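# Sort three desk items onto matching low shelves

## Task

Take each of the three items lying on the desk and set it on top of whichever low shelf already holds items of the same kind. Items already sitting on the shelves must stay on those shelves, every low shelf must still be standing upright when finished, and the robot must neither topple nor be left leaning, or the task counts as failed.

## Robot and tools

Robot: TidyBot++, a wheeled base 0.54 m long, 0.50 m wide and 0.38 m tall, driven by four powered casters. It carries a single seven-joint Kinova arm with a two-finger Robotiq gripper. The shoulder sits 0.12 m ahead of the base centre at 0.68 m height. Segment lengths: upper arm 0.42 m, forearm 0.31 m, hand 0.31 m. The arm begins folded with the hand aimed at the floor. Cameras: base_camera (fixed on the base, 644x364) and wrist_camera (fisheye on the hand, 644x476, looking along the fingers).

Frames: the base frame has its origin on the floor below the base centre, x ahead, y to the left, z upward, in metres. hand_pose and hand_target are reported in it; hand_pose is the point between the finger pads, its z axis runs out along the fingers and the fingers close along its y axis. The odometry frame is wherever the base frame was when the scene began; base_odometry (x, y, heading in rad, left positive, -3.142 to 3.142) comes from wheel rotation only, so slip shows up as motion and drift of a few cm builds up. base_tilt is in degrees, forward and right positive.

Tool move: one action per call. Arguments:
- base: an object of relative offsets, measured along the base axes as they stand when the command begins. translate_m: metres ahead (negative backs up), -2 to 2. strafe_m: metres to the left (negative right), -2 to 2. rotate_rad: radians counter-clockwise seen from above, -6.3 to 6.3. Combined translate and strafe give one straight-line drive.
- joints: absolute targets by name, radians: joint_1_rad (any angle; positive turns the arm clockwise from above, opposite to base rotation), joint_2_rad (-2.249 to 2.249, shoulder, 0 is upright), joint_3_rad (any), joint_4_rad (-2.579 to 2.579, elbow, 0 straight), joint_5_rad (any), joint_6_rad (-2.099 to 2.099, wrist), joint_7_rad (any; with the hand down, positive is counter-clockwise from above, and 1.57 opens the fingers left/right). gripper_pos is absolute, 0 (open, ~85 mm gap) to 1 (shut). Unlimited joints go the short way round, so send steps under half a turn.
- target: an absolute hand pose, a single list of seven numbers [x, y, z, qw, qx, qy, qz], position in metres in the base frame, same convention as hand_pose. With target, joints may carry only gripper_pos.
- speeds: optional caps for this action only: translate_m and strafe_m 0.05 to 0.5 m/s (give one of them for a combined drive), rotate_rad 0.1 to 1.57 rad/s.
- cameras: list from base_camera, wrist_camera, all; omitted means all, [] means none.
- blocking: true/omitted returns when everything is still; false returns in about 0.5 s while motion continues.
An empty move just reports state and pictures.

wait(seconds 0 to 10, cameras): lets time pass, returns early once motions settle. stop(cameras): brakes all running motions; braked parts report stopped and may keep pressing on contacts. zoom_image(camera, region [x0, y0, x1, y1] in pixels, at most 504x504, origin top-left): enlarges part of the newest image from that camera. read_manual(section "licences"): licence text only. finished_scene(scene: the current scene number, integer 1 to 2): ends the scene irrevocably; the goal must hold without the robot.

Result lines: move says done or the worst status. base_status, joint_status, hand_status report per motion: moving, done, off_target (resting away from target, maybe still pushing), stopped, contact_stop, time_out (base drives cap at 14 s; an unreachable hand target wanders up to 10 s), not_followed (target withheld by the self-collision check; messages joint command not followed or pose unreachable, with cause:). torque_fault and limit_stop_at_motor_heat mark faults. on_its_own lists unrequested behaviour. motor_effort gives per-motor percent of maximum with the peak in brackets; Motor temperatures lists arm joints in joint_positions order. pictures names the cameras in image order. ARM HIT means the arm struck the base or itself. A refused call, or an uncommanded stop appearing, cancels the remaining move, wait and finished_scene calls of that reply.

Practical notes: base done only means the wheels turned enough; a blocked base can stop short. After a target finishes, fix position error by adding (wanted minus hand_pose) to the previous target; to keep a loaded hand in place, resend hand_target, not hand_pose. The arm sags under load and does not avoid furniture; low, close, forward-pointing targets often miss or strike the base. A hand pointing down reaches at most ~0.94 m high, and only near the base. When lowering onto a surface, hand_pose stalls while commands continue, and effort shifts slightly. Closed fingertips stick out ~20 mm beyond the hand point.

Avoid: driving or turning while the arm is hooked on something above ~0.6 m; sideways swings with the arm stretched; reaching far over nearby furniture from the folded pose; shoving or pulling hard with a raised hand (wheels can lift, base can be pushed). Retracting the arm or backing off straightens a slight lean. Torque faults freeze the arm 10 s; overheated motors (MOTOR HOT at 60 °C, fault at 75 °C) let the arm sink for 30 to 60 s, so do not hold loads outstretched for long. Do not drop objects, release them while moving, slam, squeeze hard on items still resting on a surface, twist or swing loads fast, or knock shelves and their contents over. Objects may occasionally be nudged by outside pushes.

Each tool is called after "Request:" as name(argument=value, ...) on one line, values as JSON.

## Session

Request:
move(cameras=["all"])

Scene clock: 0.00 s.
Motor temperatures (°C): [24 27 25 29 32 37 38]
base_odometry: x=+0.000 y=+0.000 heading=+0.000
base_tilt: forward=+0.0 right=-0.1
base_status: not commanded
joint_positions: joint_1_rad=-0.039 joint_2_rad=-0.331 joint_3_rad=+3.179 joint_4_rad=-2.549 joint_5_rad=-0.022 joint_6_rad=-0.825 joint_7_rad=+1.548 gripper_pos=+0.000
joint_status: not commanded
motor_effort: joint_1_rad=-1 joint_2_rad=-2 joint_3_rad=+0 joint_4_rad=+14 joint_5_rad=-1 joint_6_rad=+1 joint_7_rad=+0
hand_pose: x=+0.2643 y=+0.0081 z=+0.5808 quat_wxyz=(-0.015, +0.999, -0.016, +0.049) (m; base frame)
hand_target: x=+0.2644 y=+0.0081 z=+0.5808 quat_wxyz=(-0.015, +0.999, -0.016, +0.049) (m; base frame)
hand_status: not commanded
pictures: base_camera, wrist_camera

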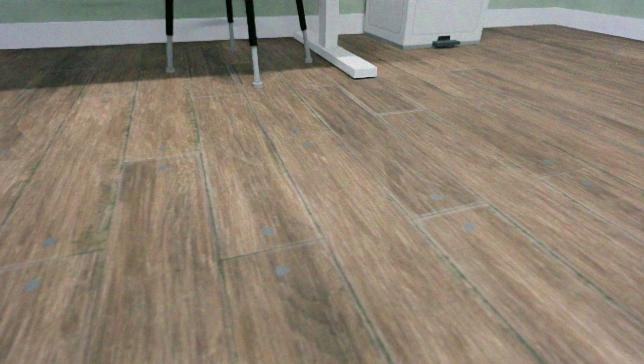

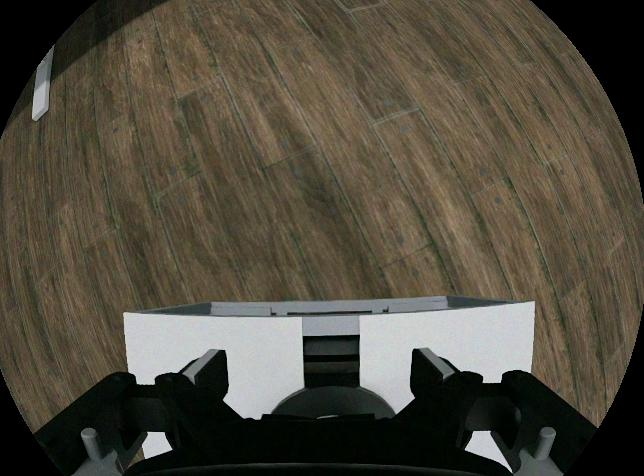

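Request:
move(joints={"joint_6_rad": 0.35}, cameras=["wrist_camera"])

Request:
move(base={"rotate_rad": 1.3}, cameras=["wrist_camera"])

Request:
move(base={"rotate_rad": 1.3}, cameras=["wrist_camera"])

Request:
move(base={"rotate_rad": 1.3}, cameras=["wrist_camera"])

Request:
move(base={"rotate_rad": 1.3}, cameras=["wrist_camera"])

Scene clock: 23.97 s.
Motor temperatures (°C): [24 27 25 29 32 37 38]
move: done
base_odometry: x=+0.000 y=+0.000 heading=+0.000
base_tilt: forward=+0.0 right=-0.1
base_status: not commanded
joint_positions: joint_1_rad=-0.039 joint_2_rad=-0.331 joint_3_rad=+3.179 joint_4_rad=-2.547 joint_5_rad=-0.022 joint_6_rad=+0.267 joint_7_rad=+1.548 gripper_pos=+0.000
joint_status: all done
motor_effort: joint_1_rad=-1(1) joint_2_rad=-6(7) joint_3_rad=+1(2) joint_4_rad=+18(19) joint_5_rad=+0(1) joint_6_rad=+8(8) joint_7_rad=+1(1)
hand_pose: x=+0.5230 y=+0.0003 z=+0.7755 quat_wxyz=(-0.016, +0.827, -0.021, +0.561) (m; base frame)
hand_target: x=+0.5312 y=-0.0005 z=+0.7994 quat_wxyz=(-0.016, +0.804, -0.021, +0.595) (m; base frame)
hand_status: not commanded
pictures: wrist_camera
camera_calibration:
wrist_camera: T_world_to_cam=[[-0.0185626, -0.998018, -0.0601274, 0.0573446], [-0.375411, 0.0626948, -0.924736, 0.972145], [0.926673, 0.00540691, -0.37583, -0.0581976], [0, 0, 0, 1]] pos_world=[0.419948, -0.00340281, 0.880553]

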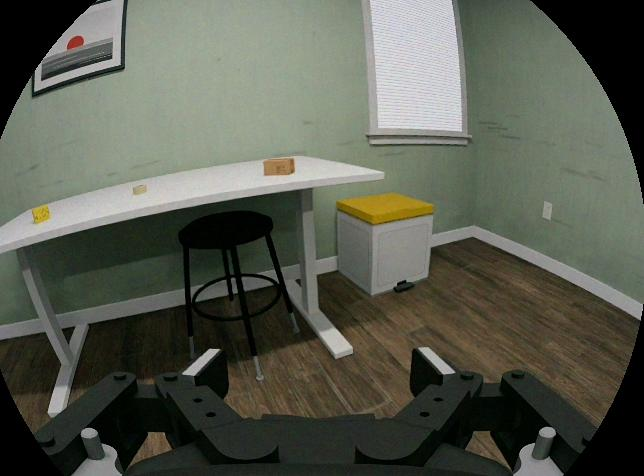

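Scene clock: 26.10 s.
Motor temperatures (°C): [24 27 25 29 32 37 38]
move: done
base_odometry: x=+0.000 y=+0.000 heading=+1.300
base_tilt: forward=+0.0 right=+0.0
base_status: done
joint_positions: joint_1_rad=-0.039 joint_2_rad=-0.331 joint_3_rad=+3.178 joint_4_rad=-2.547 joint_5_rad=-0.022 joint_6_rad=+0.268 joint_7_rad=+1.548 gripper_pos=+0.000
joint_status: not commanded
motor_effort: joint_1_rad=-1(1) joint_2_rad=-6(7) joint_3_rad=+1(3) joint_4_rad=+19(19) joint_5_rad=+0(1) joint_6_rad=+8(8) joint_7_rad=+0(1)
hand_pose: x=+0.5231 y=+0.0003 z=+0.7758 quat_wxyz=(-0.016, +0.827, -0.021, +0.561) (m; base frame)
hand_target: x=+0.5312 y=-0.0005 z=+0.7994 quat_wxyz=(-0.016, +0.804, -0.021, +0.595) (m; base frame)
hand_status: not commanded
pictures: wrist_camera
camera_calibration:
wrist_camera: T_world_to_cam=[[-0.0184785, -0.998024, -0.060049, 0.0572467], [-0.374706, 0.0625947, -0.925028, 0.972199], [0.926959, 0.00540758, -0.375123, -0.0589006], [0, 0, 0, 1]] pos_world=[0.419945, -0.00340241, 0.880654]

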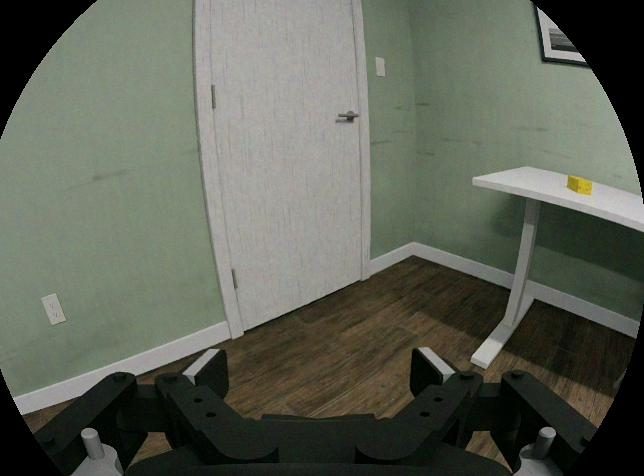

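Scene clock: 28.23 s.
Motor temperatures (°C): [24 27 25 29 32 37 38]
move: done
base_odometry: x=+0.000 y=+0.000 heading=+2.599
base_tilt: forward=+0.0 right=-0.1
base_status: done
joint_positions: joint_1_rad=-0.039 joint_2_rad=-0.331 joint_3_rad=+3.178 joint_4_rad=-2.547 joint_5_rad=-0.022 joint_6_rad=+0.268 joint_7_rad=+1.548 gripper_pos=+0.000
joint_status: not commanded
motor_effort: joint_1_rad=+0(2) joint_2_rad=-6(7) joint_3_rad=+1(3) joint_4_rad=+19(19) joint_5_rad=+0(1) joint_6_rad=+8(8) joint_7_rad=+1(2)
hand_pose: x=+0.5231 y=+0.0003 z=+0.7758 quat_wxyz=(-0.016, +0.827, -0.021, +0.561) (m; base frame)
hand_target: x=+0.5312 y=-0.0005 z=+0.7994 quat_wxyz=(-0.016, +0.804, -0.021, +0.595) (m; base frame)
hand_status: not commanded
pictures: wrist_camera
camera_calibration:
wrist_camera: T_world_to_cam=[[-0.0183291, -0.99803, -0.0600025, 0.0571494], [-0.37442, 0.0624973, -0.925151, 0.972279], [0.927078, 0.00550895, -0.374828, -0.0591705], [0, 0, 0, 1]] pos_world=[0.419944, -0.003402, 0.880755]

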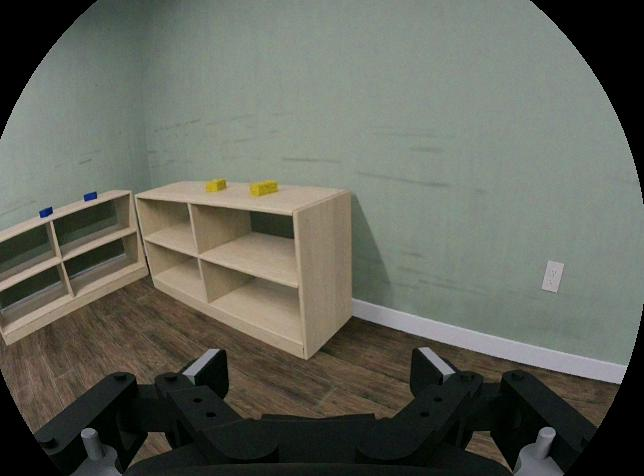

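Scene clock: 30.37 s.
Motor temperatures (°C): [24 27 25 29 32 37 38]
move: done
base_odometry: x=+0.000 y=+0.000 heading=-2.384
base_tilt: forward=+0.0 right=-0.1
base_status: done
joint_positions: joint_1_rad=-0.039 joint_2_rad=-0.331 joint_3_rad=+3.178 joint_4_rad=-2.547 joint_5_rad=-0.022 joint_6_rad=+0.268 joint_7_rad=+1.548 gripper_pos=+0.000
joint_status: not commanded
motor_effort: joint_1_rad=-1(1) joint_2_rad=-6(7) joint_3_rad=+1(3) joint_4_rad=+19(19) joint_5_rad=-1(1) joint_6_rad=+8(8) joint_7_rad=+1(1)
hand_pose: x=+0.5231 y=+0.0004 z=+0.7759 quat_wxyz=(-0.016, +0.827, -0.021, +0.562) (m; base frame)
hand_target: x=+0.5312 y=-0.0005 z=+0.7994 quat_wxyz=(-0.016, +0.804, -0.021, +0.595) (m; base frame)
hand_status: not commanded
pictures: wrist_camera
camera_calibration:
wrist_camera: T_world_to_cam=[[-0.0182316, -0.998029, -0.0600457, 0.0571465], [-0.374305, 0.0625015, -0.925197, 0.972271], [0.927126, 0.00560758, -0.374707, -0.0592968], [0, 0, 0, 1]] pos_world=[0.419944, -0.00340201, 0.880755]

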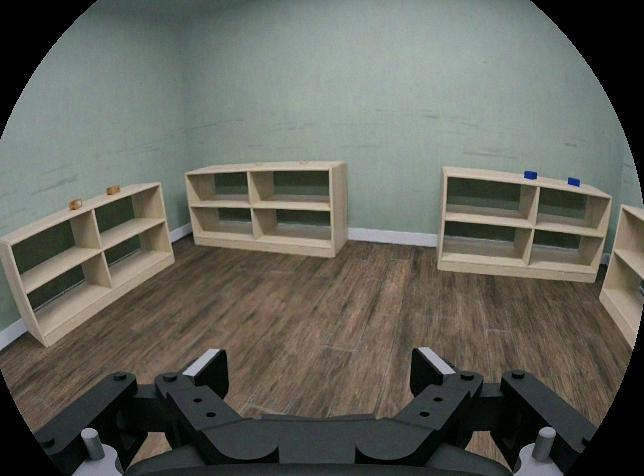

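Scene clock: 32.50 s.
Motor temperatures (°C): [24 27 25 29 32 37 38]
move: done
base_odometry: x=+0.000 y=+0.000 heading=-1.085
base_tilt: forward=+0.0 right=-0.1
base_status: done
joint_positions: joint_1_rad=-0.039 joint_2_rad=-0.331 joint_3_rad=+3.178 joint_4_rad=-2.547 joint_5_rad=-0.022 joint_6_rad=+0.268 joint_7_rad=+1.548 gripper_pos=+0.000
joint_status: not commanded
motor_effort: joint_1_rad=+0(2) joint_2_rad=-6(7) joint_3_rad=+1(3) joint_4_rad=+19(19) joint_5_rad=-1(1) joint_6_rad=+8(8) joint_7_rad=+1(1)
hand_pose: x=+0.5231 y=+0.0004 z=+0.7759 quat_wxyz=(-0.016, +0.827, -0.021, +0.562) (m; base frame)
hand_target: x=+0.5312 y=-0.0005 z=+0.7994 quat_wxyz=(-0.016, +0.804, -0.021, +0.595) (m; base frame)
hand_status: not commanded
pictures: wrist_camera
camera_calibration:
wrist_camera: T_world_to_cam=[[-0.0181798, -0.998035, -0.059956, 0.057152], [-0.374134, 0.0624, -0.925273, 0.972352], [0.927196, 0.00561032, -0.374534, -0.059441], [0, 0, 0, 1]] pos_world=[0.419943, -0.0033016, 0.880855]

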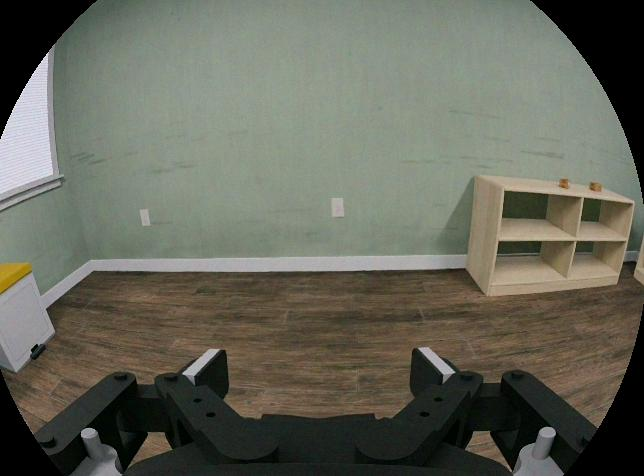

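Request:
zoom_image(camera="wrist_camera", region=[520, 150, 644, 230])

Request:
move(base={"rotate_rad": -1.3}, cameras=["wrist_camera"])

Request:
zoom_image(camera="wrist_camera", region=[240, 130, 340, 200])

Request:
zoom_image(camera="wrist_camera", region=[50, 160, 150, 230])

Request:
zoom_image(camera="wrist_camera", region=[500, 150, 600, 220])

Request:
move(base={"rotate_rad": -1.3}, cameras=["wrist_camera"])

Request:
zoom_image(camera="wrist_camera", region=[190, 150, 320, 230])

Request:
zoom_image(camera="wrist_camera", region=[20, 170, 120, 240])

Scaled by 4.065.

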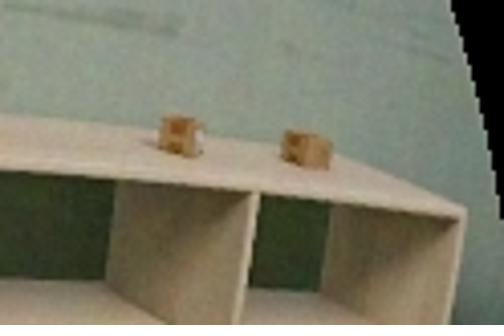

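Scene clock: 54.73 s.
Motor temperatures (°C): [24 27 25 29 32 37 38]
move: done
base_odometry: x=+0.000 y=+0.000 heading=-2.384
base_tilt: forward=+0.0 right=-0.1
base_status: done
joint_positions: joint_1_rad=-0.039 joint_2_rad=-0.331 joint_3_rad=+3.178 joint_4_rad=-2.547 joint_5_rad=-0.022 joint_6_rad=+0.268 joint_7_rad=+1.548 gripper_pos=+0.000
joint_status: not commanded
motor_effort: joint_1_rad=+0(2) joint_2_rad=-7(7) joint_3_rad=+1(3) joint_4_rad=+19(19) joint_5_rad=-1(1) joint_6_rad=+8(8) joint_7_rad=+0(1)
hand_pose: x=+0.5231 y=+0.0003 z=+0.7759 quat_wxyz=(-0.016, +0.827, -0.021, +0.562) (m; base frame)
hand_target: x=+0.5312 y=-0.0005 z=+0.7994 quat_wxyz=(-0.016, +0.804, -0.021, +0.595) (m; base frame)
hand_status: not commanded
pictures: wrist_camera
camera_calibration:
wrist_camera: T_world_to_cam=[[-0.0184353, -0.998024, -0.0600685, 0.0572577], [-0.374001, 0.0626007, -0.925313, 0.972339], [0.927245, 0.00540731, -0.374417, -0.0595644], [0, 0, 0, 1]] pos_world=[0.419943, -0.00340243, 0.880855]

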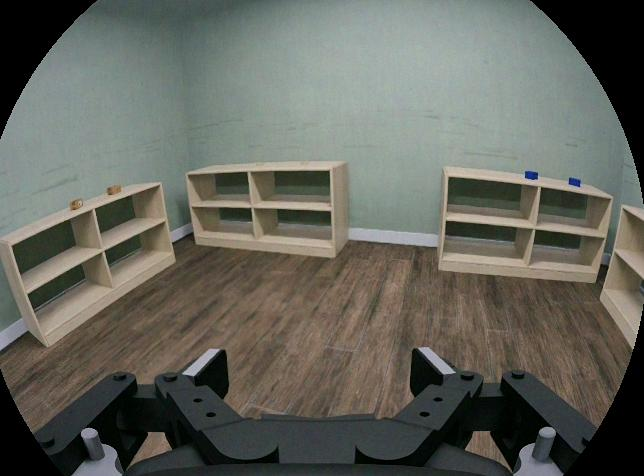

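Scaled by 5.040.

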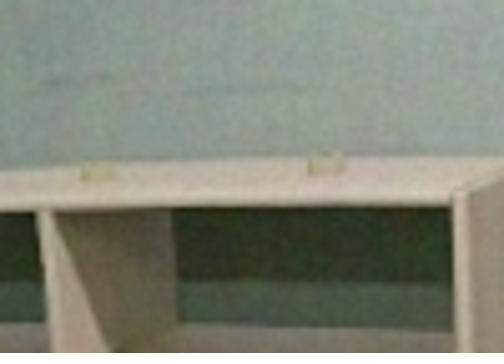

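Scaled by 5.040.

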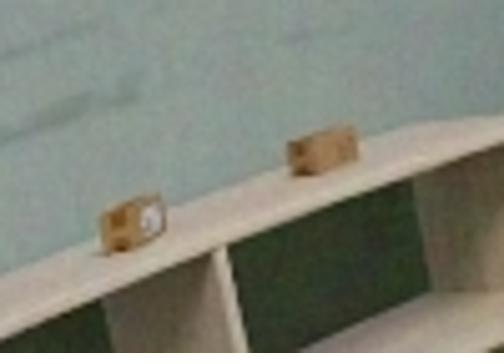

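Scaled by 5.040.

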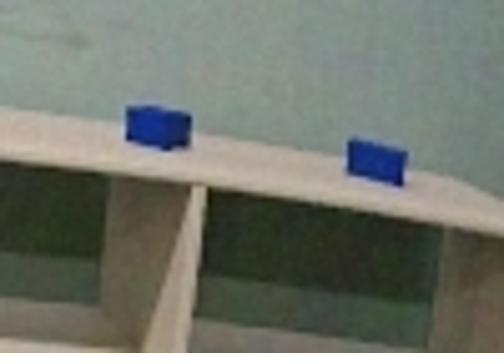

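Scene clock: 56.87 s.
Motor temperatures (°C): [24 27 25 29 32 37 38]
move: done
base_odometry: x=+0.000 y=+0.000 heading=+2.599
base_tilt: forward=+0.0 right=-0.1
base_status: done
joint_positions: joint_1_rad=-0.039 joint_2_rad=-0.331 joint_3_rad=+3.179 joint_4_rad=-2.547 joint_5_rad=-0.022 joint_6_rad=+0.268 joint_7_rad=+1.548 gripper_pos=+0.000
joint_status: not commanded
motor_effort: joint_1_rad=+0(2) joint_2_rad=-6(7) joint_3_rad=+2(3) joint_4_rad=+19(19) joint_5_rad=+0(1) joint_6_rad=+8(8) joint_7_rad=+0(1)
hand_pose: x=+0.5231 y=+0.0003 z=+0.7760 quat_wxyz=(-0.016, +0.827, -0.021, +0.562) (m; base frame)
hand_target: x=+0.5312 y=-0.0005 z=+0.7994 quat_wxyz=(-0.016, +0.804, -0.021, +0.595) (m; base frame)
hand_status: not commanded
pictures: wrist_camera
camera_calibration:
wrist_camera: T_world_to_cam=[[-0.0184735, -0.998018, -0.0601606, 0.0572547], [-0.374001, 0.0627004, -0.925306, 0.97234], [0.927244, 0.00540644, -0.374418, -0.059562], [0, 0, 0, 1]] pos_world=[0.419943, -0.00350283, 0.880855]

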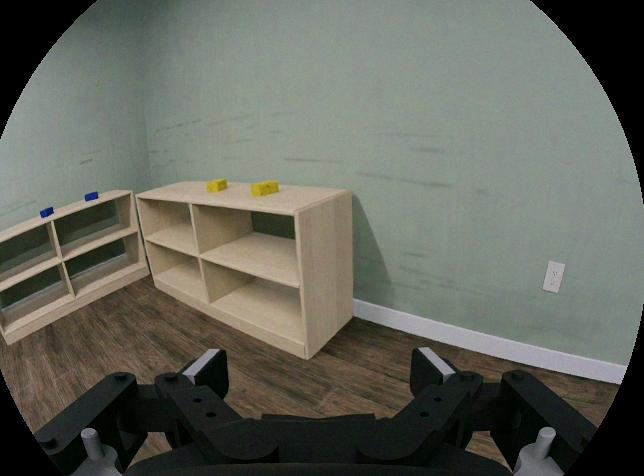

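Scaled by 3.877.

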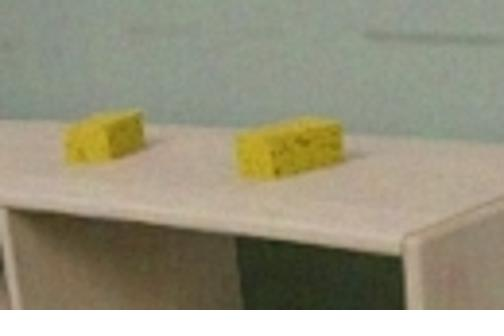

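Scaled by 5.040.

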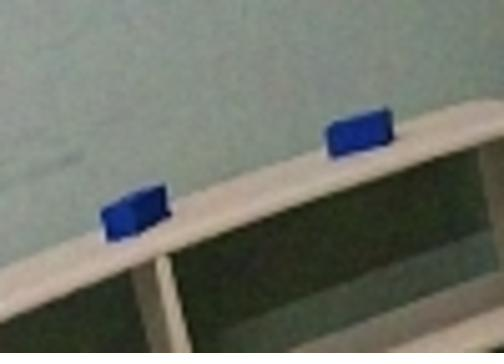

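Request:
move(base={"rotate_rad": -2.238}, target=[0.42, 0.0, 0.92, 0, 1, 0, 0], cameras=["all"])

Scene clock: 157.90 s.
Motor temperatures (°C): [24 27 24 29 32 37 38]
move: done
base_odometry: x=+0.000 y=+0.000 heading=+0.362
base_tilt: forward=+0.0 right=+0.0
base_status: done
joint_positions: joint_1_rad=-0.033 joint_2_rad=+0.017 joint_3_rad=+3.178 joint_4_rad=-1.130 joint_5_rad=-0.022 joint_6_rad=-1.912 joint_7_rad=+1.548 gripper_pos=+0.000
joint_status: not commanded
motor_effort: joint_1_rad=+0(2) joint_2_rad=-17(18) joint_3_rad=+1(3) joint_4_rad=+16(20) joint_5_rad=-1(2) joint_6_rad=+1(8) joint_7_rad=+0(1)
hand_pose: x=+0.4389 y=+0.0064 z=+0.9218 quat_wxyz=(-0.010, +0.999, -0.010, +0.042) (m; base frame)
hand_target: x=+0.4200 y=+0.0000 z=+0.9200 quat_wxyz=(+0.000, +1.000, +0.000, +0.000) (m; base frame)
hand_status: done (0.020 m and 5.0 deg from the pose sent, 0.177 m and 68.4 deg at the start)
pictures: base_camera, wrist_camera
camera_calibration:
wrist_camera: T_world_to_cam=[[-0.0277129, -0.999335, -0.0237179, 0.0410883], [-0.996626, 0.0294561, -0.0766128, 0.566549], [0.0772605, 0.0215147, -0.996779, 1.01977], [0, 0, 0, 1]] pos_world=[0.486989, 0.00243258, 1.06086]

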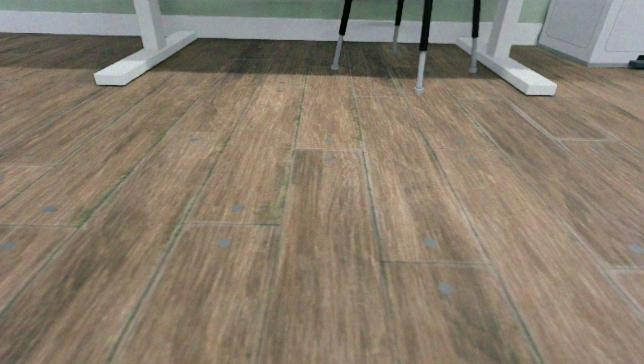

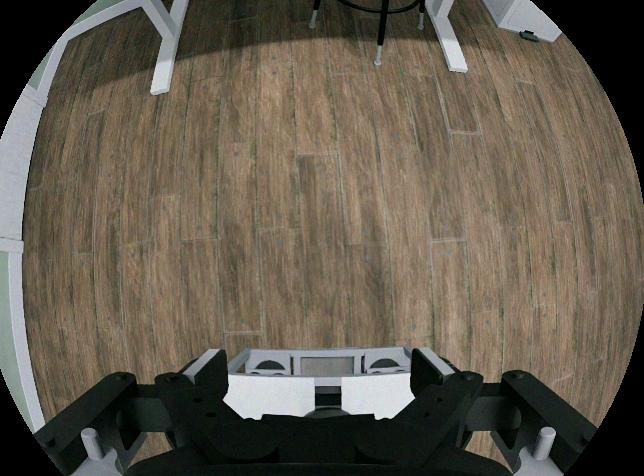

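Request:
move(base={"translate_m": 0.85, "strafe_m": -0.45, "rotate_rad": 0.044}, cameras=["all"])

Scene clock: 183.57 s.
Motor temperatures (°C): [24 27 24 29 32 37 38]
move: done
base_odometry: x=+0.954 y=-0.120 heading=+0.405
base_tilt: forward=+0.0 right=-0.1
base_status: done
joint_positions: joint_1_rad=-0.031 joint_2_rad=+0.029 joint_3_rad=+3.171 joint_4_rad=-1.129 joint_5_rad=-0.022 joint_6_rad=-1.918 joint_7_rad=+1.548 gripper_pos=+0.000
joint_status: not commanded
motor_effort: joint_1_rad=-1(2) joint_2_rad=-17(20) joint_3_rad=+1(4) joint_4_rad=+16(17) joint_5_rad=-1(2) joint_6_rad=+0(1) joint_7_rad=+1(1)
hand_pose: x=+0.4398 y=+0.0083 z=+0.9177 quat_wxyz=(-0.010, +0.999, -0.007, +0.032) (m; base frame)
hand_target: x=+0.4200 y=+0.0000 z=+0.9200 quat_wxyz=(+0.000, +1.000, +0.000, +0.000) (m; base frame)
hand_status: not commanded
pictures: base_camera, wrist_camera
camera_calibration:
wrist_camera: T_world_to_cam=[[-0.0223604, -0.999485, -0.0230039, 0.0399104], [-0.998056, 0.0236554, -0.0576534, 0.550394], [0.0581679, 0.0216701, -0.998072, 1.02511], [0, 0, 0, 1]] pos_world=[0.490588, 0.00465574, 1.05579]

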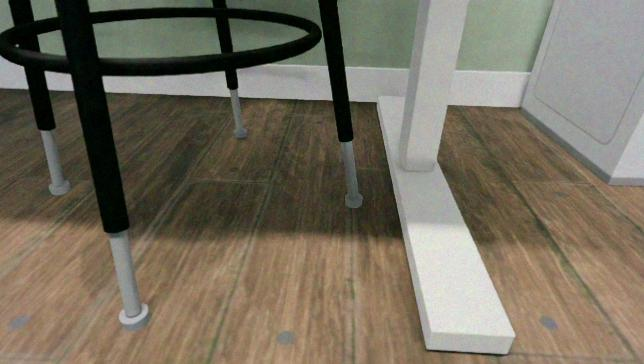

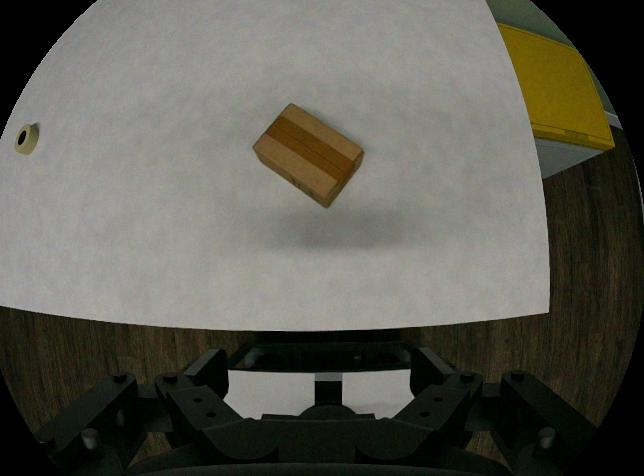

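Request:
move(target=[0.59, 0.015, 0.86, 0, 0.891, 0.454, 0], cameras=["wrist_camera"])

Scene clock: 222.53 s.
Motor temperatures (°C): [24 27 24 29 32 37 38]
move: done
base_odometry: x=+0.954 y=-0.120 heading=+0.405
base_tilt: forward=+0.0 right=-0.1
base_status: not commanded
joint_positions: joint_1_rad=+0.008 joint_2_rad=+0.434 joint_3_rad=+3.045 joint_4_rad=-0.805 joint_5_rad=+0.003 joint_6_rad=-1.918 joint_7_rad=+2.375 gripper_pos=+0.000
joint_status: not commanded
motor_effort: joint_1_rad=+0(1) joint_2_rad=-32(35) joint_3_rad=+0(1) joint_4_rad=+16(17) joint_5_rad=-1(2) joint_6_rad=+0(1) joint_7_rad=+1(1)
hand_pose: x=+0.5858 y=+0.0311 z=+0.8561 quat_wxyz=(-0.020, +0.904, +0.428, +0.000) (m; base frame)
hand_target: x=+0.5900 y=+0.0150 z=+0.8600 quat_wxyz=(+0.000, +0.891, +0.454, +0.000) (m; base frame)
hand_status: done (0.017 m and 4.1 deg from the pose sent, 0.161 m and 54.9 deg at the start)
pictures: wrist_camera
camera_calibration:
wrist_camera: T_world_to_cam=[[0.766937, -0.640571, -0.0384108, -0.39581], [-0.641332, -0.767183, -0.0111003, 0.467736], [-0.0223576, 0.0331474, -0.9992, 1.00243], [0, 0, 0, 1]] pos_world=[0.625948, 0.0720666, 0.991612]

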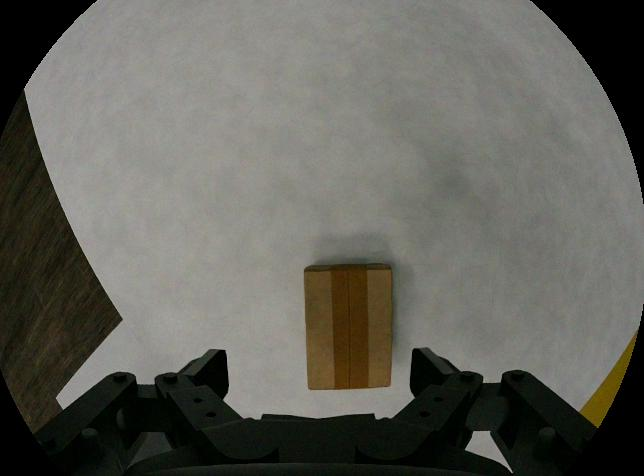

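Request:
move(target=[0.608, 0.0, 0.80, 0, 0.891, 0.454, 0], cameras=["wrist_camera"])

Scene clock: 239.63 s.
Motor temperatures (°C): [24 27 24 29 32 37 38]
move: done
base_odometry: x=+0.954 y=-0.120 heading=+0.405
base_tilt: forward=+0.0 right=+0.0
base_status: not commanded
joint_positions: joint_1_rad=+0.052 joint_2_rad=+0.437 joint_3_rad=+3.036 joint_4_rad=-0.963 joint_5_rad=+0.006 joint_6_rad=-1.806 joint_7_rad=+2.403 gripper_pos=+0.000
joint_status: not commanded
motor_effort: joint_1_rad=+0(1) joint_2_rad=-32(34) joint_3_rad=+0(1) joint_4_rad=+17(17) joint_5_rad=-1(1) joint_6_rad=-1(1) joint_7_rad=+0(1)
hand_pose: x=+0.5855 y=+0.0143 z=+0.8071 quat_wxyz=(-0.030, +0.905, +0.424, -0.021) (m; base frame)
hand_target: x=+0.6080 y=+0.0000 z=+0.8000 quat_wxyz=(+0.000, +0.891, +0.454, +0.000) (m; base frame)
hand_status: done (0.028 m and 5.7 deg from the pose sent, 0.068 m and 4.1 deg at the start)
pictures: wrist_camera
camera_calibration:
wrist_camera: T_world_to_cam=[[0.759446, -0.646359, -0.0738994, -0.375094], [-0.646853, -0.762345, 0.0202864, 0.431874], [-0.0694492, 0.0323956, -0.997059, 0.979773], [0, 0, 0, 1]] pos_world=[0.632267, 0.055051, 0.940411]

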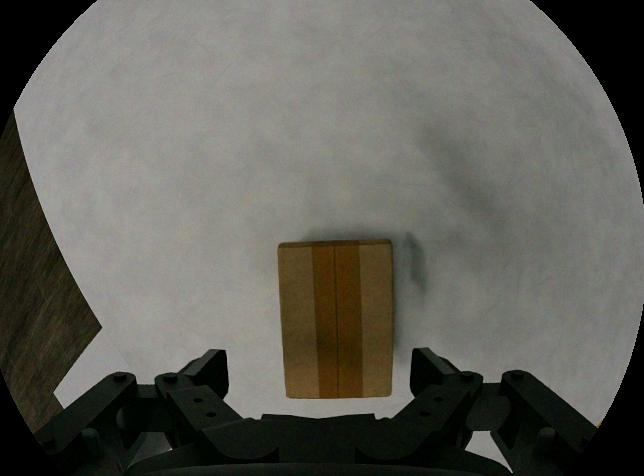

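Request:
move(target=[0.6225, 0.006, 0.80, 0.030, 0.891, 0.454, 0.020], cameras=["wrist_camera"])

Scene clock: 264.57 s.
Motor temperatures (°C): [24 27 24 29 32 37 38]
move: done
base_odometry: x=+0.954 y=-0.120 heading=+0.405
base_tilt: forward=+0.0 right=-0.1
base_status: not commanded
joint_positions: joint_1_rad=+0.035 joint_2_rad=+0.434 joint_3_rad=+3.036 joint_4_rad=-0.986 joint_5_rad=+0.041 joint_6_rad=-1.731 joint_7_rad=+2.404 gripper_pos=+0.000
joint_status: not commanded
motor_effort: joint_1_rad=+0(2) joint_2_rad=-33(34) joint_3_rad=+0(1) joint_4_rad=+17(17) joint_5_rad=-1(2) joint_6_rad=+0(1) joint_7_rad=+0(1)
hand_pose: x=+0.6025 y=+0.0132 z=+0.8007 quat_wxyz=(-0.003, +0.903, +0.429, -0.003) (m; base frame)
hand_target: x=+0.6225 y=+0.0060 z=+0.8000 quat_wxyz=(+0.030, +0.890, +0.454, +0.020) (m; base frame)
hand_status: done (0.021 m and 5.6 deg from the pose sent, 0.039 m and 9.2 deg at the start)
pictures: wrist_camera
camera_calibration:
wrist_camera: T_world_to_cam=[[0.769553, -0.638505, -0.00997142, -0.446616], [-0.63845, -0.769618, 0.00840064, 0.446772], [-0.013038, -0.0000984915, -0.999915, 0.943403], [0, 0, 0, 1]] pos_world=[0.641236, 0.0587697, 0.935117]

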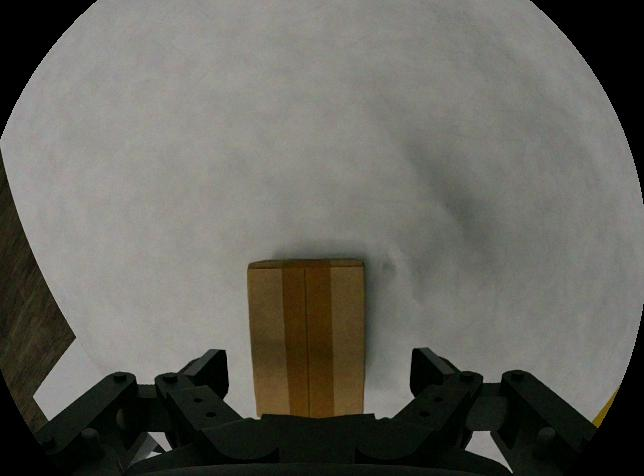

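Request:
move(target=[0.6215, 0.014, 0.736, 0.030, 0.891, 0.454, 0.020], cameras=["wrist_camera"])

Scene clock: 274.87 s.
Motor temperatures (°C): [24 27 24 29 32 37 37]
move: done
base_odometry: x=+0.954 y=-0.120 heading=+0.405
base_tilt: forward=+0.0 right=-0.1
base_status: not commanded
joint_positions: joint_1_rad=+0.035 joint_2_rad=+0.431 joint_3_rad=+3.031 joint_4_rad=-1.203 joint_5_rad=+0.045 joint_6_rad=-1.531 joint_7_rad=+2.404 gripper_pos=+0.000
joint_status: not commanded
motor_effort: joint_1_rad=+0(1) joint_2_rad=-33(34) joint_3_rad=-1(1) joint_4_rad=+17(18) joint_5_rad=-1(1) joint_6_rad=+0(1) joint_7_rad=+1(1)
hand_pose: x=+0.6000 y=+0.0170 z=+0.7343 quat_wxyz=(-0.005, +0.900, +0.436, -0.009) (m; base frame)
hand_target: x=+0.6215 y=+0.0140 z=+0.7360 quat_wxyz=(+0.030, +0.890, +0.454, +0.020) (m; base frame)
hand_status: done (0.022 m and 5.7 deg from the pose sent, 0.067 m and 5.6 deg at the start)
pictures: wrist_camera
camera_calibration:
wrist_camera: T_world_to_cam=[[0.778255, -0.627677, -0.0184648, -0.442046], [-0.627393, -0.778467, 0.0191474, 0.434346], [-0.0263926, -0.0033169, -0.999646, 0.884871], [0, 0, 0, 1]] pos_world=[0.639885, 0.0635973, 0.868079]

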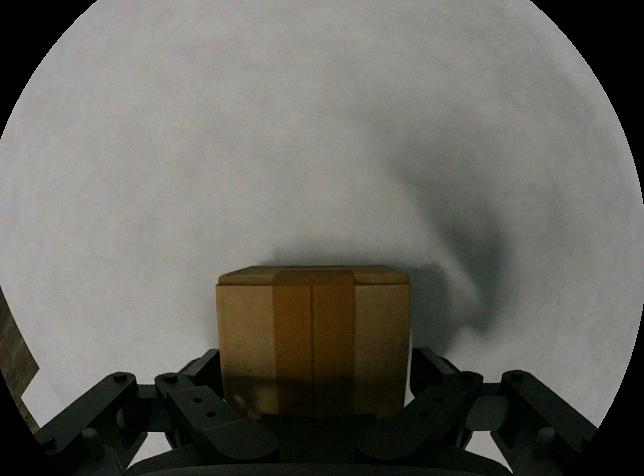

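Request:
move(joints={"gripper_pos": 0.35}, cameras=["wrist_camera"])

Scene clock: 282.60 s.
Motor temperatures (°C): [24 28 24 29 32 37 37]
move: done
base_odometry: x=+0.954 y=-0.120 heading=+0.405
base_tilt: forward=+0.0 right=-0.1
base_status: not commanded
joint_positions: joint_1_rad=+0.035 joint_2_rad=+0.421 joint_3_rad=+3.030 joint_4_rad=-1.203 joint_5_rad=+0.048 joint_6_rad=-1.524 joint_7_rad=+2.404 gripper_pos=+0.337
joint_status: all done
motor_effort: joint_1_rad=-1(2) joint_2_rad=-31(33) joint_3_rad=-1(1) joint_4_rad=+16(17) joint_5_rad=-1(2) joint_6_rad=+0(2) joint_7_rad=+0(1)
hand_pose: x=+0.6016 y=+0.0163 z=+0.7390 quat_wxyz=(+0.000, +0.900, +0.436, -0.002) (m; base frame)
hand_target: x=+0.6215 y=+0.0140 z=+0.7360 quat_wxyz=(+0.030, +0.890, +0.454, +0.020) (m; base frame)
hand_status: not commanded
pictures: wrist_camera
camera_calibration:
wrist_camera: T_world_to_cam=[[0.778878, -0.627165, -0.00360211, -0.455003], [-0.627099, -0.77886, 0.011123, 0.440419], [-0.00978151, -0.00640459, -0.999932, 0.8799], [0, 0, 0, 1]] pos_world=[0.639186, 0.0632981, 0.873302]

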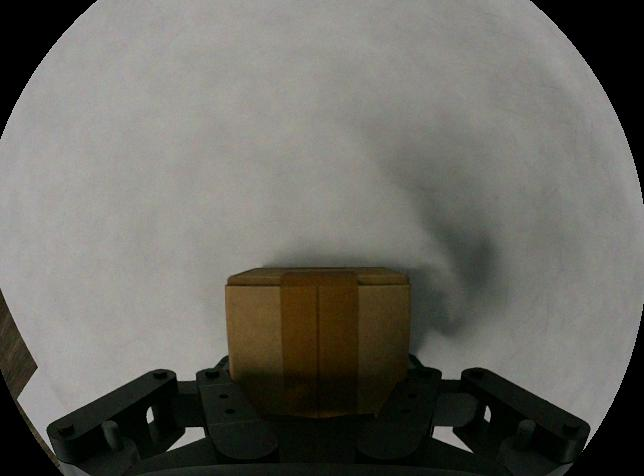

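Request:
move(joints={"gripper_pos": 0.5}, cameras=[])

Request:
move(target=[0.6215, 0.014, 0.80, 0.030, 0.891, 0.454, 0.020], cameras=["wrist_camera"])

Scene clock: 290.43 s.
Motor temperatures (°C): [24 28 24 29 32 37 37]
move: off_target
base_odometry: x=+0.954 y=-0.120 heading=+0.405
base_tilt: forward=+0.0 right=+0.0
base_status: not commanded
joint_positions: joint_1_rad=+0.035 joint_2_rad=+0.421 joint_3_rad=+3.030 joint_4_rad=-1.203 joint_5_rad=+0.048 joint_6_rad=-1.524 joint_7_rad=+2.404 gripper_pos=+0.344
joint_status: gripper_pos off_target (ended at +0.344, target +0.500)
motor_effort: joint_1_rad=+0(1) joint_2_rad=-31(32) joint_3_rad=+0(1) joint_4_rad=+16(17) joint_5_rad=+0(1) joint_6_rad=+0(1) joint_7_rad=+0(1)
hand_pose: x=+0.6016 y=+0.0163 z=+0.7392 quat_wxyz=(+0.000, +0.900, +0.436, -0.002) (m; base frame)
hand_target: x=+0.6215 y=+0.0140 z=+0.7360 quat_wxyz=(+0.030, +0.890, +0.454, +0.020) (m; base frame)
hand_status: not commanded
pictures: none
No camera images: "cameras" was empty.

Scene clock: 291.63 s.
Motor temperatures (°C): [24 28 24 29 32 37 37]
move: done
base_odometry: x=+0.954 y=-0.120 heading=+0.405
base_tilt: forward=+0.0 right=-0.1
base_status: not commanded
joint_positions: joint_1_rad=+0.029 joint_2_rad=+0.425 joint_3_rad=+3.030 joint_4_rad=-1.019 joint_5_rad=+0.048 joint_6_rad=-1.583 joint_7_rad=+2.404 gripper_pos=+0.344
joint_status: not commanded
motor_effort: joint_1_rad=+0(1) joint_2_rad=-34(36) joint_3_rad=-1(1) joint_4_rad=+18(19) joint_5_rad=+0(1) joint_6_rad=+1(1) joint_7_rad=+1(1)
hand_pose: x=+0.6385 y=+0.0188 z=+0.7970 quat_wxyz=(+0.023, +0.899, +0.434, +0.054) (m; base frame)
hand_target: x=+0.6215 y=+0.0140 z=+0.8000 quat_wxyz=(+0.030, +0.890, +0.454, +0.020) (m; base frame)
hand_status: done (0.018 m and 4.7 deg from the pose sent, 0.064 m and 4.8 deg at the start)
pictures: wrist_camera
camera_calibration:
wrist_camera: T_world_to_cam=[[0.772021, -0.629908, 0.0848554, -0.547981], [-0.625792, -0.776666, -0.071926, 0.530275], [0.111211, 0.00242648, -0.993794, 0.855948], [0, 0, 0, 1]] pos_world=[0.659704, 0.0645925, 0.935275]

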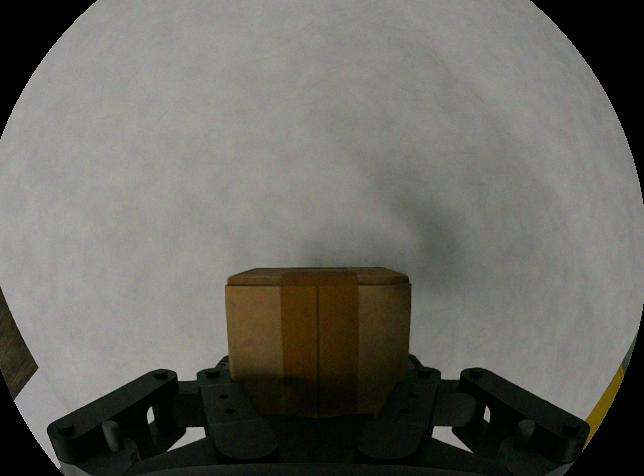

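Request:
move(base={"translate_m": -0.5}, target=[0.44, 0.0, 0.88, 0, 1, 0, 0], cameras=["wrist_camera"])

Request:
move(base={"rotate_rad": -1.585}, cameras=["all"])

Scene clock: 346.33 s.
Motor temperatures (°C): [24 28 24 29 31 37 37]
move: done
base_odometry: x=+0.495 y=-0.317 heading=+0.406
base_tilt: forward=+0.0 right=-0.1
base_status: done
joint_positions: joint_1_rad=-0.004 joint_2_rad=+0.038 joint_3_rad=+3.153 joint_4_rad=-1.227 joint_5_rad=+0.044 joint_6_rad=-1.787 joint_7_rad=+1.652 gripper_pos=+0.344
joint_status: not commanded
motor_effort: joint_1_rad=-1(2) joint_2_rad=-20(38) joint_3_rad=+1(2) joint_4_rad=+18(19) joint_5_rad=+0(1) joint_6_rad=+1(2) joint_7_rad=+0(1)
hand_pose: x=+0.4628 y=-0.0143 z=+0.8869 quat_wxyz=(+0.023, +0.998, +0.031, +0.044) (m; base frame)
hand_target: x=+0.4400 y=+0.0000 z=+0.8800 quat_wxyz=(+0.000, +1.000, +0.000, +0.000) (m; base frame)
hand_status: done (0.028 m and 6.7 deg from the pose sent, 0.216 m and 51.9 deg at the start)
pictures: wrist_camera
camera_calibration:
wrist_camera: T_world_to_cam=[[0.0515783, -0.997592, 0.0463732, -0.0785135], [-0.995274, -0.0551732, -0.079913, 0.589351], [0.0822791, -0.0420323, -0.995723, 0.979383], [0, 0, 0, 1]] pos_world=[0.510033, -0.00464236, 1.02593]

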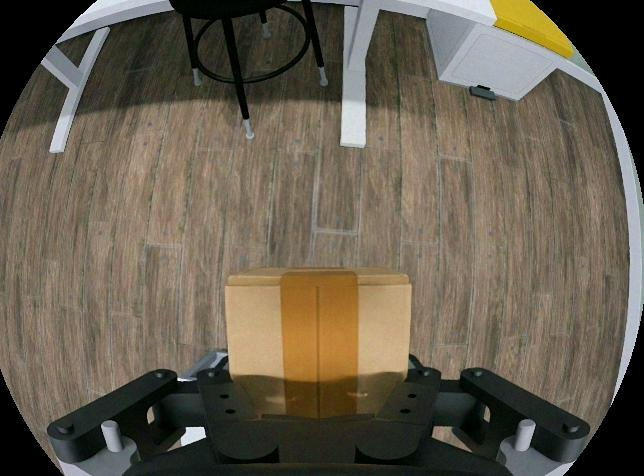

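Scene clock: 348.63 s.
Motor temperatures (°C): [24 28 24 29 31 37 37]
move: done
base_odometry: x=+0.495 y=-0.317 heading=-1.179
base_tilt: forward=+0.0 right=+0.0
base_status: done
joint_positions: joint_1_rad=-0.013 joint_2_rad=+0.049 joint_3_rad=+3.165 joint_4_rad=-1.227 joint_5_rad=+0.038 joint_6_rad=-1.787 joint_7_rad=+1.651 gripper_pos=+0.344
joint_status: not commanded
motor_effort: joint_1_rad=+0(2) joint_2_rad=-19(23) joint_3_rad=+1(3) joint_4_rad=+18(18) joint_5_rad=+0(2) joint_6_rad=+1(1) joint_7_rad=+1(2)
hand_pose: x=+0.4650 y=-0.0135 z=+0.8831 quat_wxyz=(+0.021, +0.999, +0.030, +0.038) (m; base frame)
hand_target: x=+0.4400 y=+0.0000 z=+0.8800 quat_wxyz=(+0.000, +1.000, +0.000, +0.000) (m; base frame)
hand_status: not commanded
pictures: base_camera, wrist_camera
camera_calibration:
wrist_camera: T_world_to_cam=[[0.049862, -0.997907, 0.0411683, -0.072324], [-0.996211, -0.0526332, -0.0692284, 0.582374], [0.0712504, -0.0375605, -0.996751, 0.981587], [0, 0, 0, 1]] pos_world=[0.513836, -0.00465154, 1.02169]

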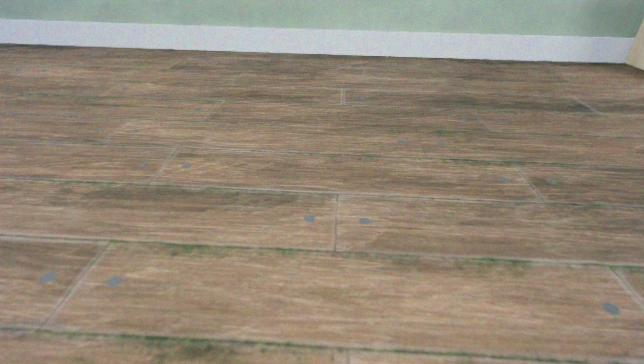

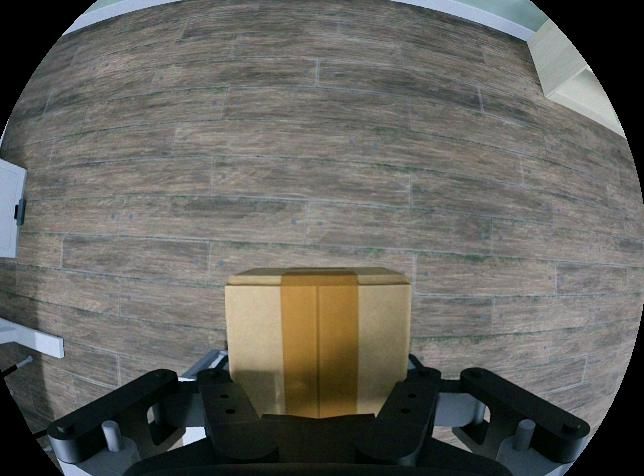

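Request:
move(base={"translate_m": 0.8, "strafe_m": -1.42, "rotate_rad": 0.013}, cameras=["all"])

Scene clock: 366.83 s.
Motor temperatures (°C): [24 28 24 29 31 37 37]
move: done
base_odometry: x=-0.513 y=-1.599 heading=-1.167
base_tilt: forward=+0.0 right=-0.1
base_status: done
joint_positions: joint_1_rad=-0.020 joint_2_rad=+0.049 joint_3_rad=+3.166 joint_4_rad=-1.227 joint_5_rad=+0.034 joint_6_rad=-1.787 joint_7_rad=+1.651 gripper_pos=+0.344
joint_status: not commanded
motor_effort: joint_1_rad=-1(2) joint_2_rad=-19(23) joint_3_rad=+1(4) joint_4_rad=+17(18) joint_5_rad=+0(1) joint_6_rad=+1(1) joint_7_rad=+0(1)
hand_pose: x=+0.4650 y=-0.0100 z=+0.8830 quat_wxyz=(+0.018, +0.999, +0.034, +0.038) (m; base frame)
hand_target: x=+0.4400 y=+0.0000 z=+0.8800 quat_wxyz=(+0.000, +1.000, +0.000, +0.000) (m; base frame)
hand_status: not commanded
pictures: base_camera, wrist_camera
camera_calibration:
wrist_camera: T_world_to_cam=[[0.0571432, -0.997691, 0.0366976, -0.068272], [-0.995818, -0.0595832, -0.0692505, 0.582342], [0.0712772, -0.032587, -0.996924, 0.981782], [0, 0, 0, 1]] pos_world=[0.513829, -0.0014233, 1.0216]

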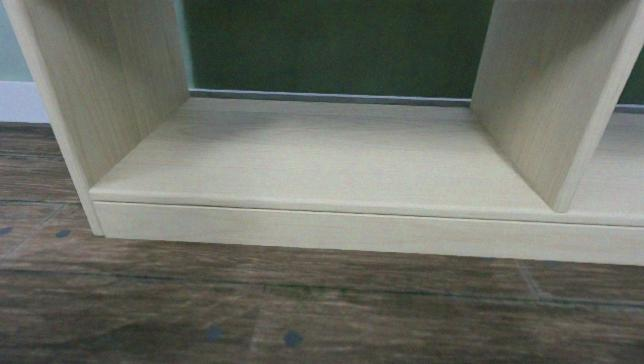

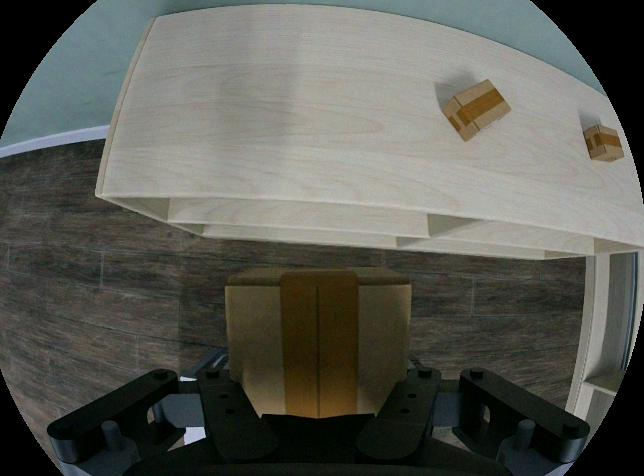

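Request:
move(base={"translate_m": 0.25}, target=[0.48, 0.02, 0.76, -0.018, 0.999, -0.03, -0.038], cameras=["all"])

Scene clock: 396.00 s.
Motor temperatures (°C): [24 28 24 29 31 37 37]
move: done
base_odometry: x=-0.414 y=-1.829 heading=-1.167
base_tilt: forward=+0.0 right=-0.1
base_status: done
joint_positions: joint_1_rad=-0.020 joint_2_rad=+0.181 joint_3_rad=+3.166 joint_4_rad=-1.475 joint_5_rad=+0.006 joint_6_rad=-1.629 joint_7_rad=+1.574 gripper_pos=+0.344
joint_status: not commanded
motor_effort: joint_1_rad=-1(1) joint_2_rad=-24(29) joint_3_rad=+1(2) joint_4_rad=+17(18) joint_5_rad=+0(1) joint_6_rad=-1(3) joint_7_rad=+0(2)
hand_pose: x=+0.4637 y=-0.0014 z=+0.7609 quat_wxyz=(+0.005, +0.997, +0.000, -0.071) (m; base frame)
hand_target: x=+0.4800 y=+0.0200 z=+0.7600 quat_wxyz=(-0.018, +0.999, -0.030, -0.038) (m; base frame)
hand_status: done (0.027 m and 5.8 deg from the pose sent, 0.128 m and 12.2 deg at the start)
pictures: base_camera, wrist_camera
camera_calibration:
wrist_camera: T_world_to_cam=[[-0.00991162, -0.999909, 0.00919694, -0.00307207], [-0.988825, 0.0111691, 0.14866, 0.404213], [-0.148749, -0.00762071, -0.988846, 0.956277], [0, 0, 0, 1]] pos_world=[0.541911, -0.000298975, 0.885549]

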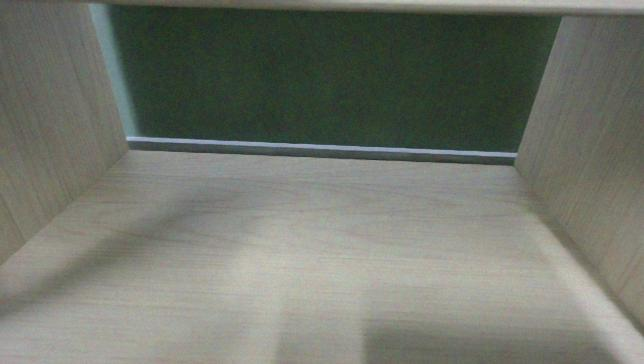

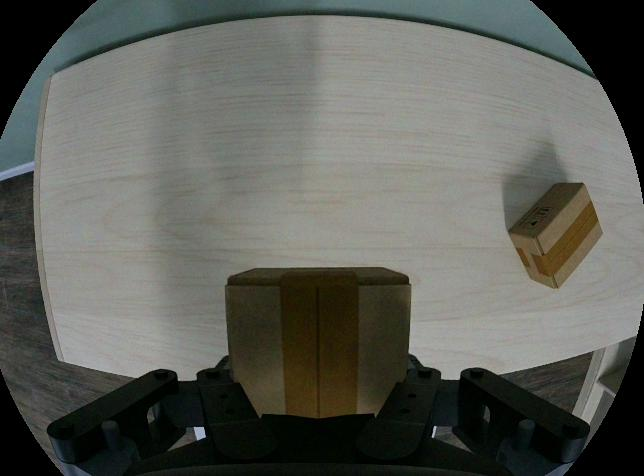

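Request:
move(target=[0.516, 0.035, 0.69, -0.023, 0.999, -0.03, 0.033], cameras=["wrist_camera"])

Scene clock: 406.23 s.
Motor temperatures (°C): [24 28 24 29 31 37 37]
move: done
base_odometry: x=-0.414 y=-1.829 heading=-1.167
base_tilt: forward=+0.0 right=-0.1
base_status: not commanded
joint_positions: joint_1_rad=-0.039 joint_2_rad=+0.182 joint_3_rad=+3.159 joint_4_rad=-1.684 joint_5_rad=+0.004 joint_6_rad=-1.276 joint_7_rad=+1.548 gripper_pos=+0.344
joint_status: not commanded
motor_effort: joint_1_rad=-1(1) joint_2_rad=-24(25) joint_3_rad=+1(1) joint_4_rad=+17(18) joint_5_rad=+0(1) joint_6_rad=+0(2) joint_7_rad=+0(1)
hand_pose: x=+0.4958 y=+0.0085 z=+0.6929 quat_wxyz=(+0.003, +1.000, +0.000, +0.000) (m; base frame)
hand_target: x=+0.5160 y=+0.0350 z=+0.6900 quat_wxyz=(-0.023, +0.999, -0.030, +0.033) (m; base frame)
hand_status: done (0.033 m and 5.9 deg from the pose sent, 0.095 m and 12.8 deg at the start)
pictures: wrist_camera
camera_calibration:
wrist_camera: T_world_to_cam=[[-0.00927136, -0.999947, 0.00456114, 0.0106831], [-0.999937, 0.00929978, 0.00624973, 0.550083], [-0.00629182, -0.00450291, -0.99997, 0.831027], [0, 0, 0, 1]] pos_world=[0.555377, 0.00930896, 0.827516]

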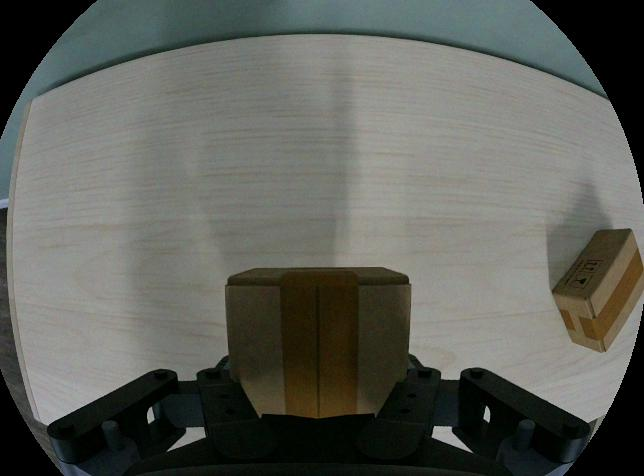

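Request:
move(target=[0.518, 0.04, 0.650, -0.023, 0.999, -0.03, 0.033], cameras=["wrist_camera"])

Scene clock: 412.57 s.
Motor temperatures (°C): [24 28 24 29 31 37 37]
move: done
base_odometry: x=-0.414 y=-1.829 heading=-1.167
base_tilt: forward=+0.1 right=-0.1
base_status: not commanded
joint_positions: joint_1_rad=-0.049 joint_2_rad=+0.221 joint_3_rad=+3.156 joint_4_rad=-1.773 joint_5_rad=+0.003 joint_6_rad=-1.149 joint_7_rad=+1.540 gripper_pos=+0.344
joint_status: not commanded
motor_effort: joint_1_rad=-1(1) joint_2_rad=-24(27) joint_3_rad=+1(2) joint_4_rad=+16(17) joint_5_rad=+0(1) joint_6_rad=+0(0) joint_7_rad=+0(1)
hand_pose: x=+0.4976 y=+0.0137 z=+0.6520 quat_wxyz=(+0.003, +1.000, +0.003, +0.000) (m; base frame)
hand_target: x=+0.5180 y=+0.0400 z=+0.6500 quat_wxyz=(-0.023, +0.999, -0.030, +0.033) (m; base frame)
hand_status: done (0.033 m and 6.1 deg from the pose sent, 0.058 m and 5.9 deg at the start)
pictures: wrist_camera
camera_calibration:
wrist_camera: T_world_to_cam=[[-0.00418097, -0.999984, 0.00368325, 0.0140621], [-0.999966, 0.00420698, 0.00708418, 0.551621], [-0.00709956, -0.00365351, -0.999968, 0.790498], [0, 0, 0, 1]] pos_world=[0.557273, 0.0146293, 0.786513]

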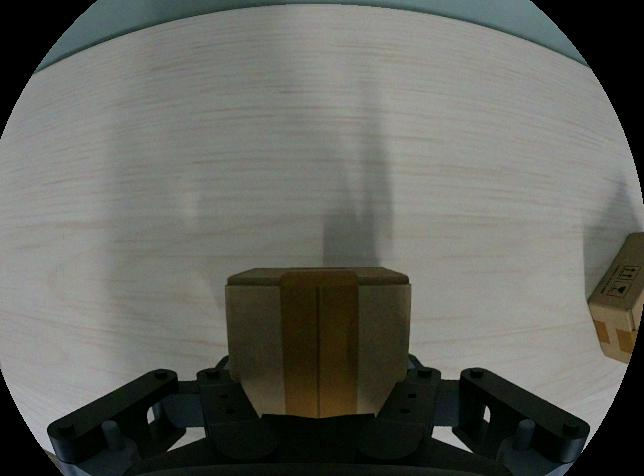

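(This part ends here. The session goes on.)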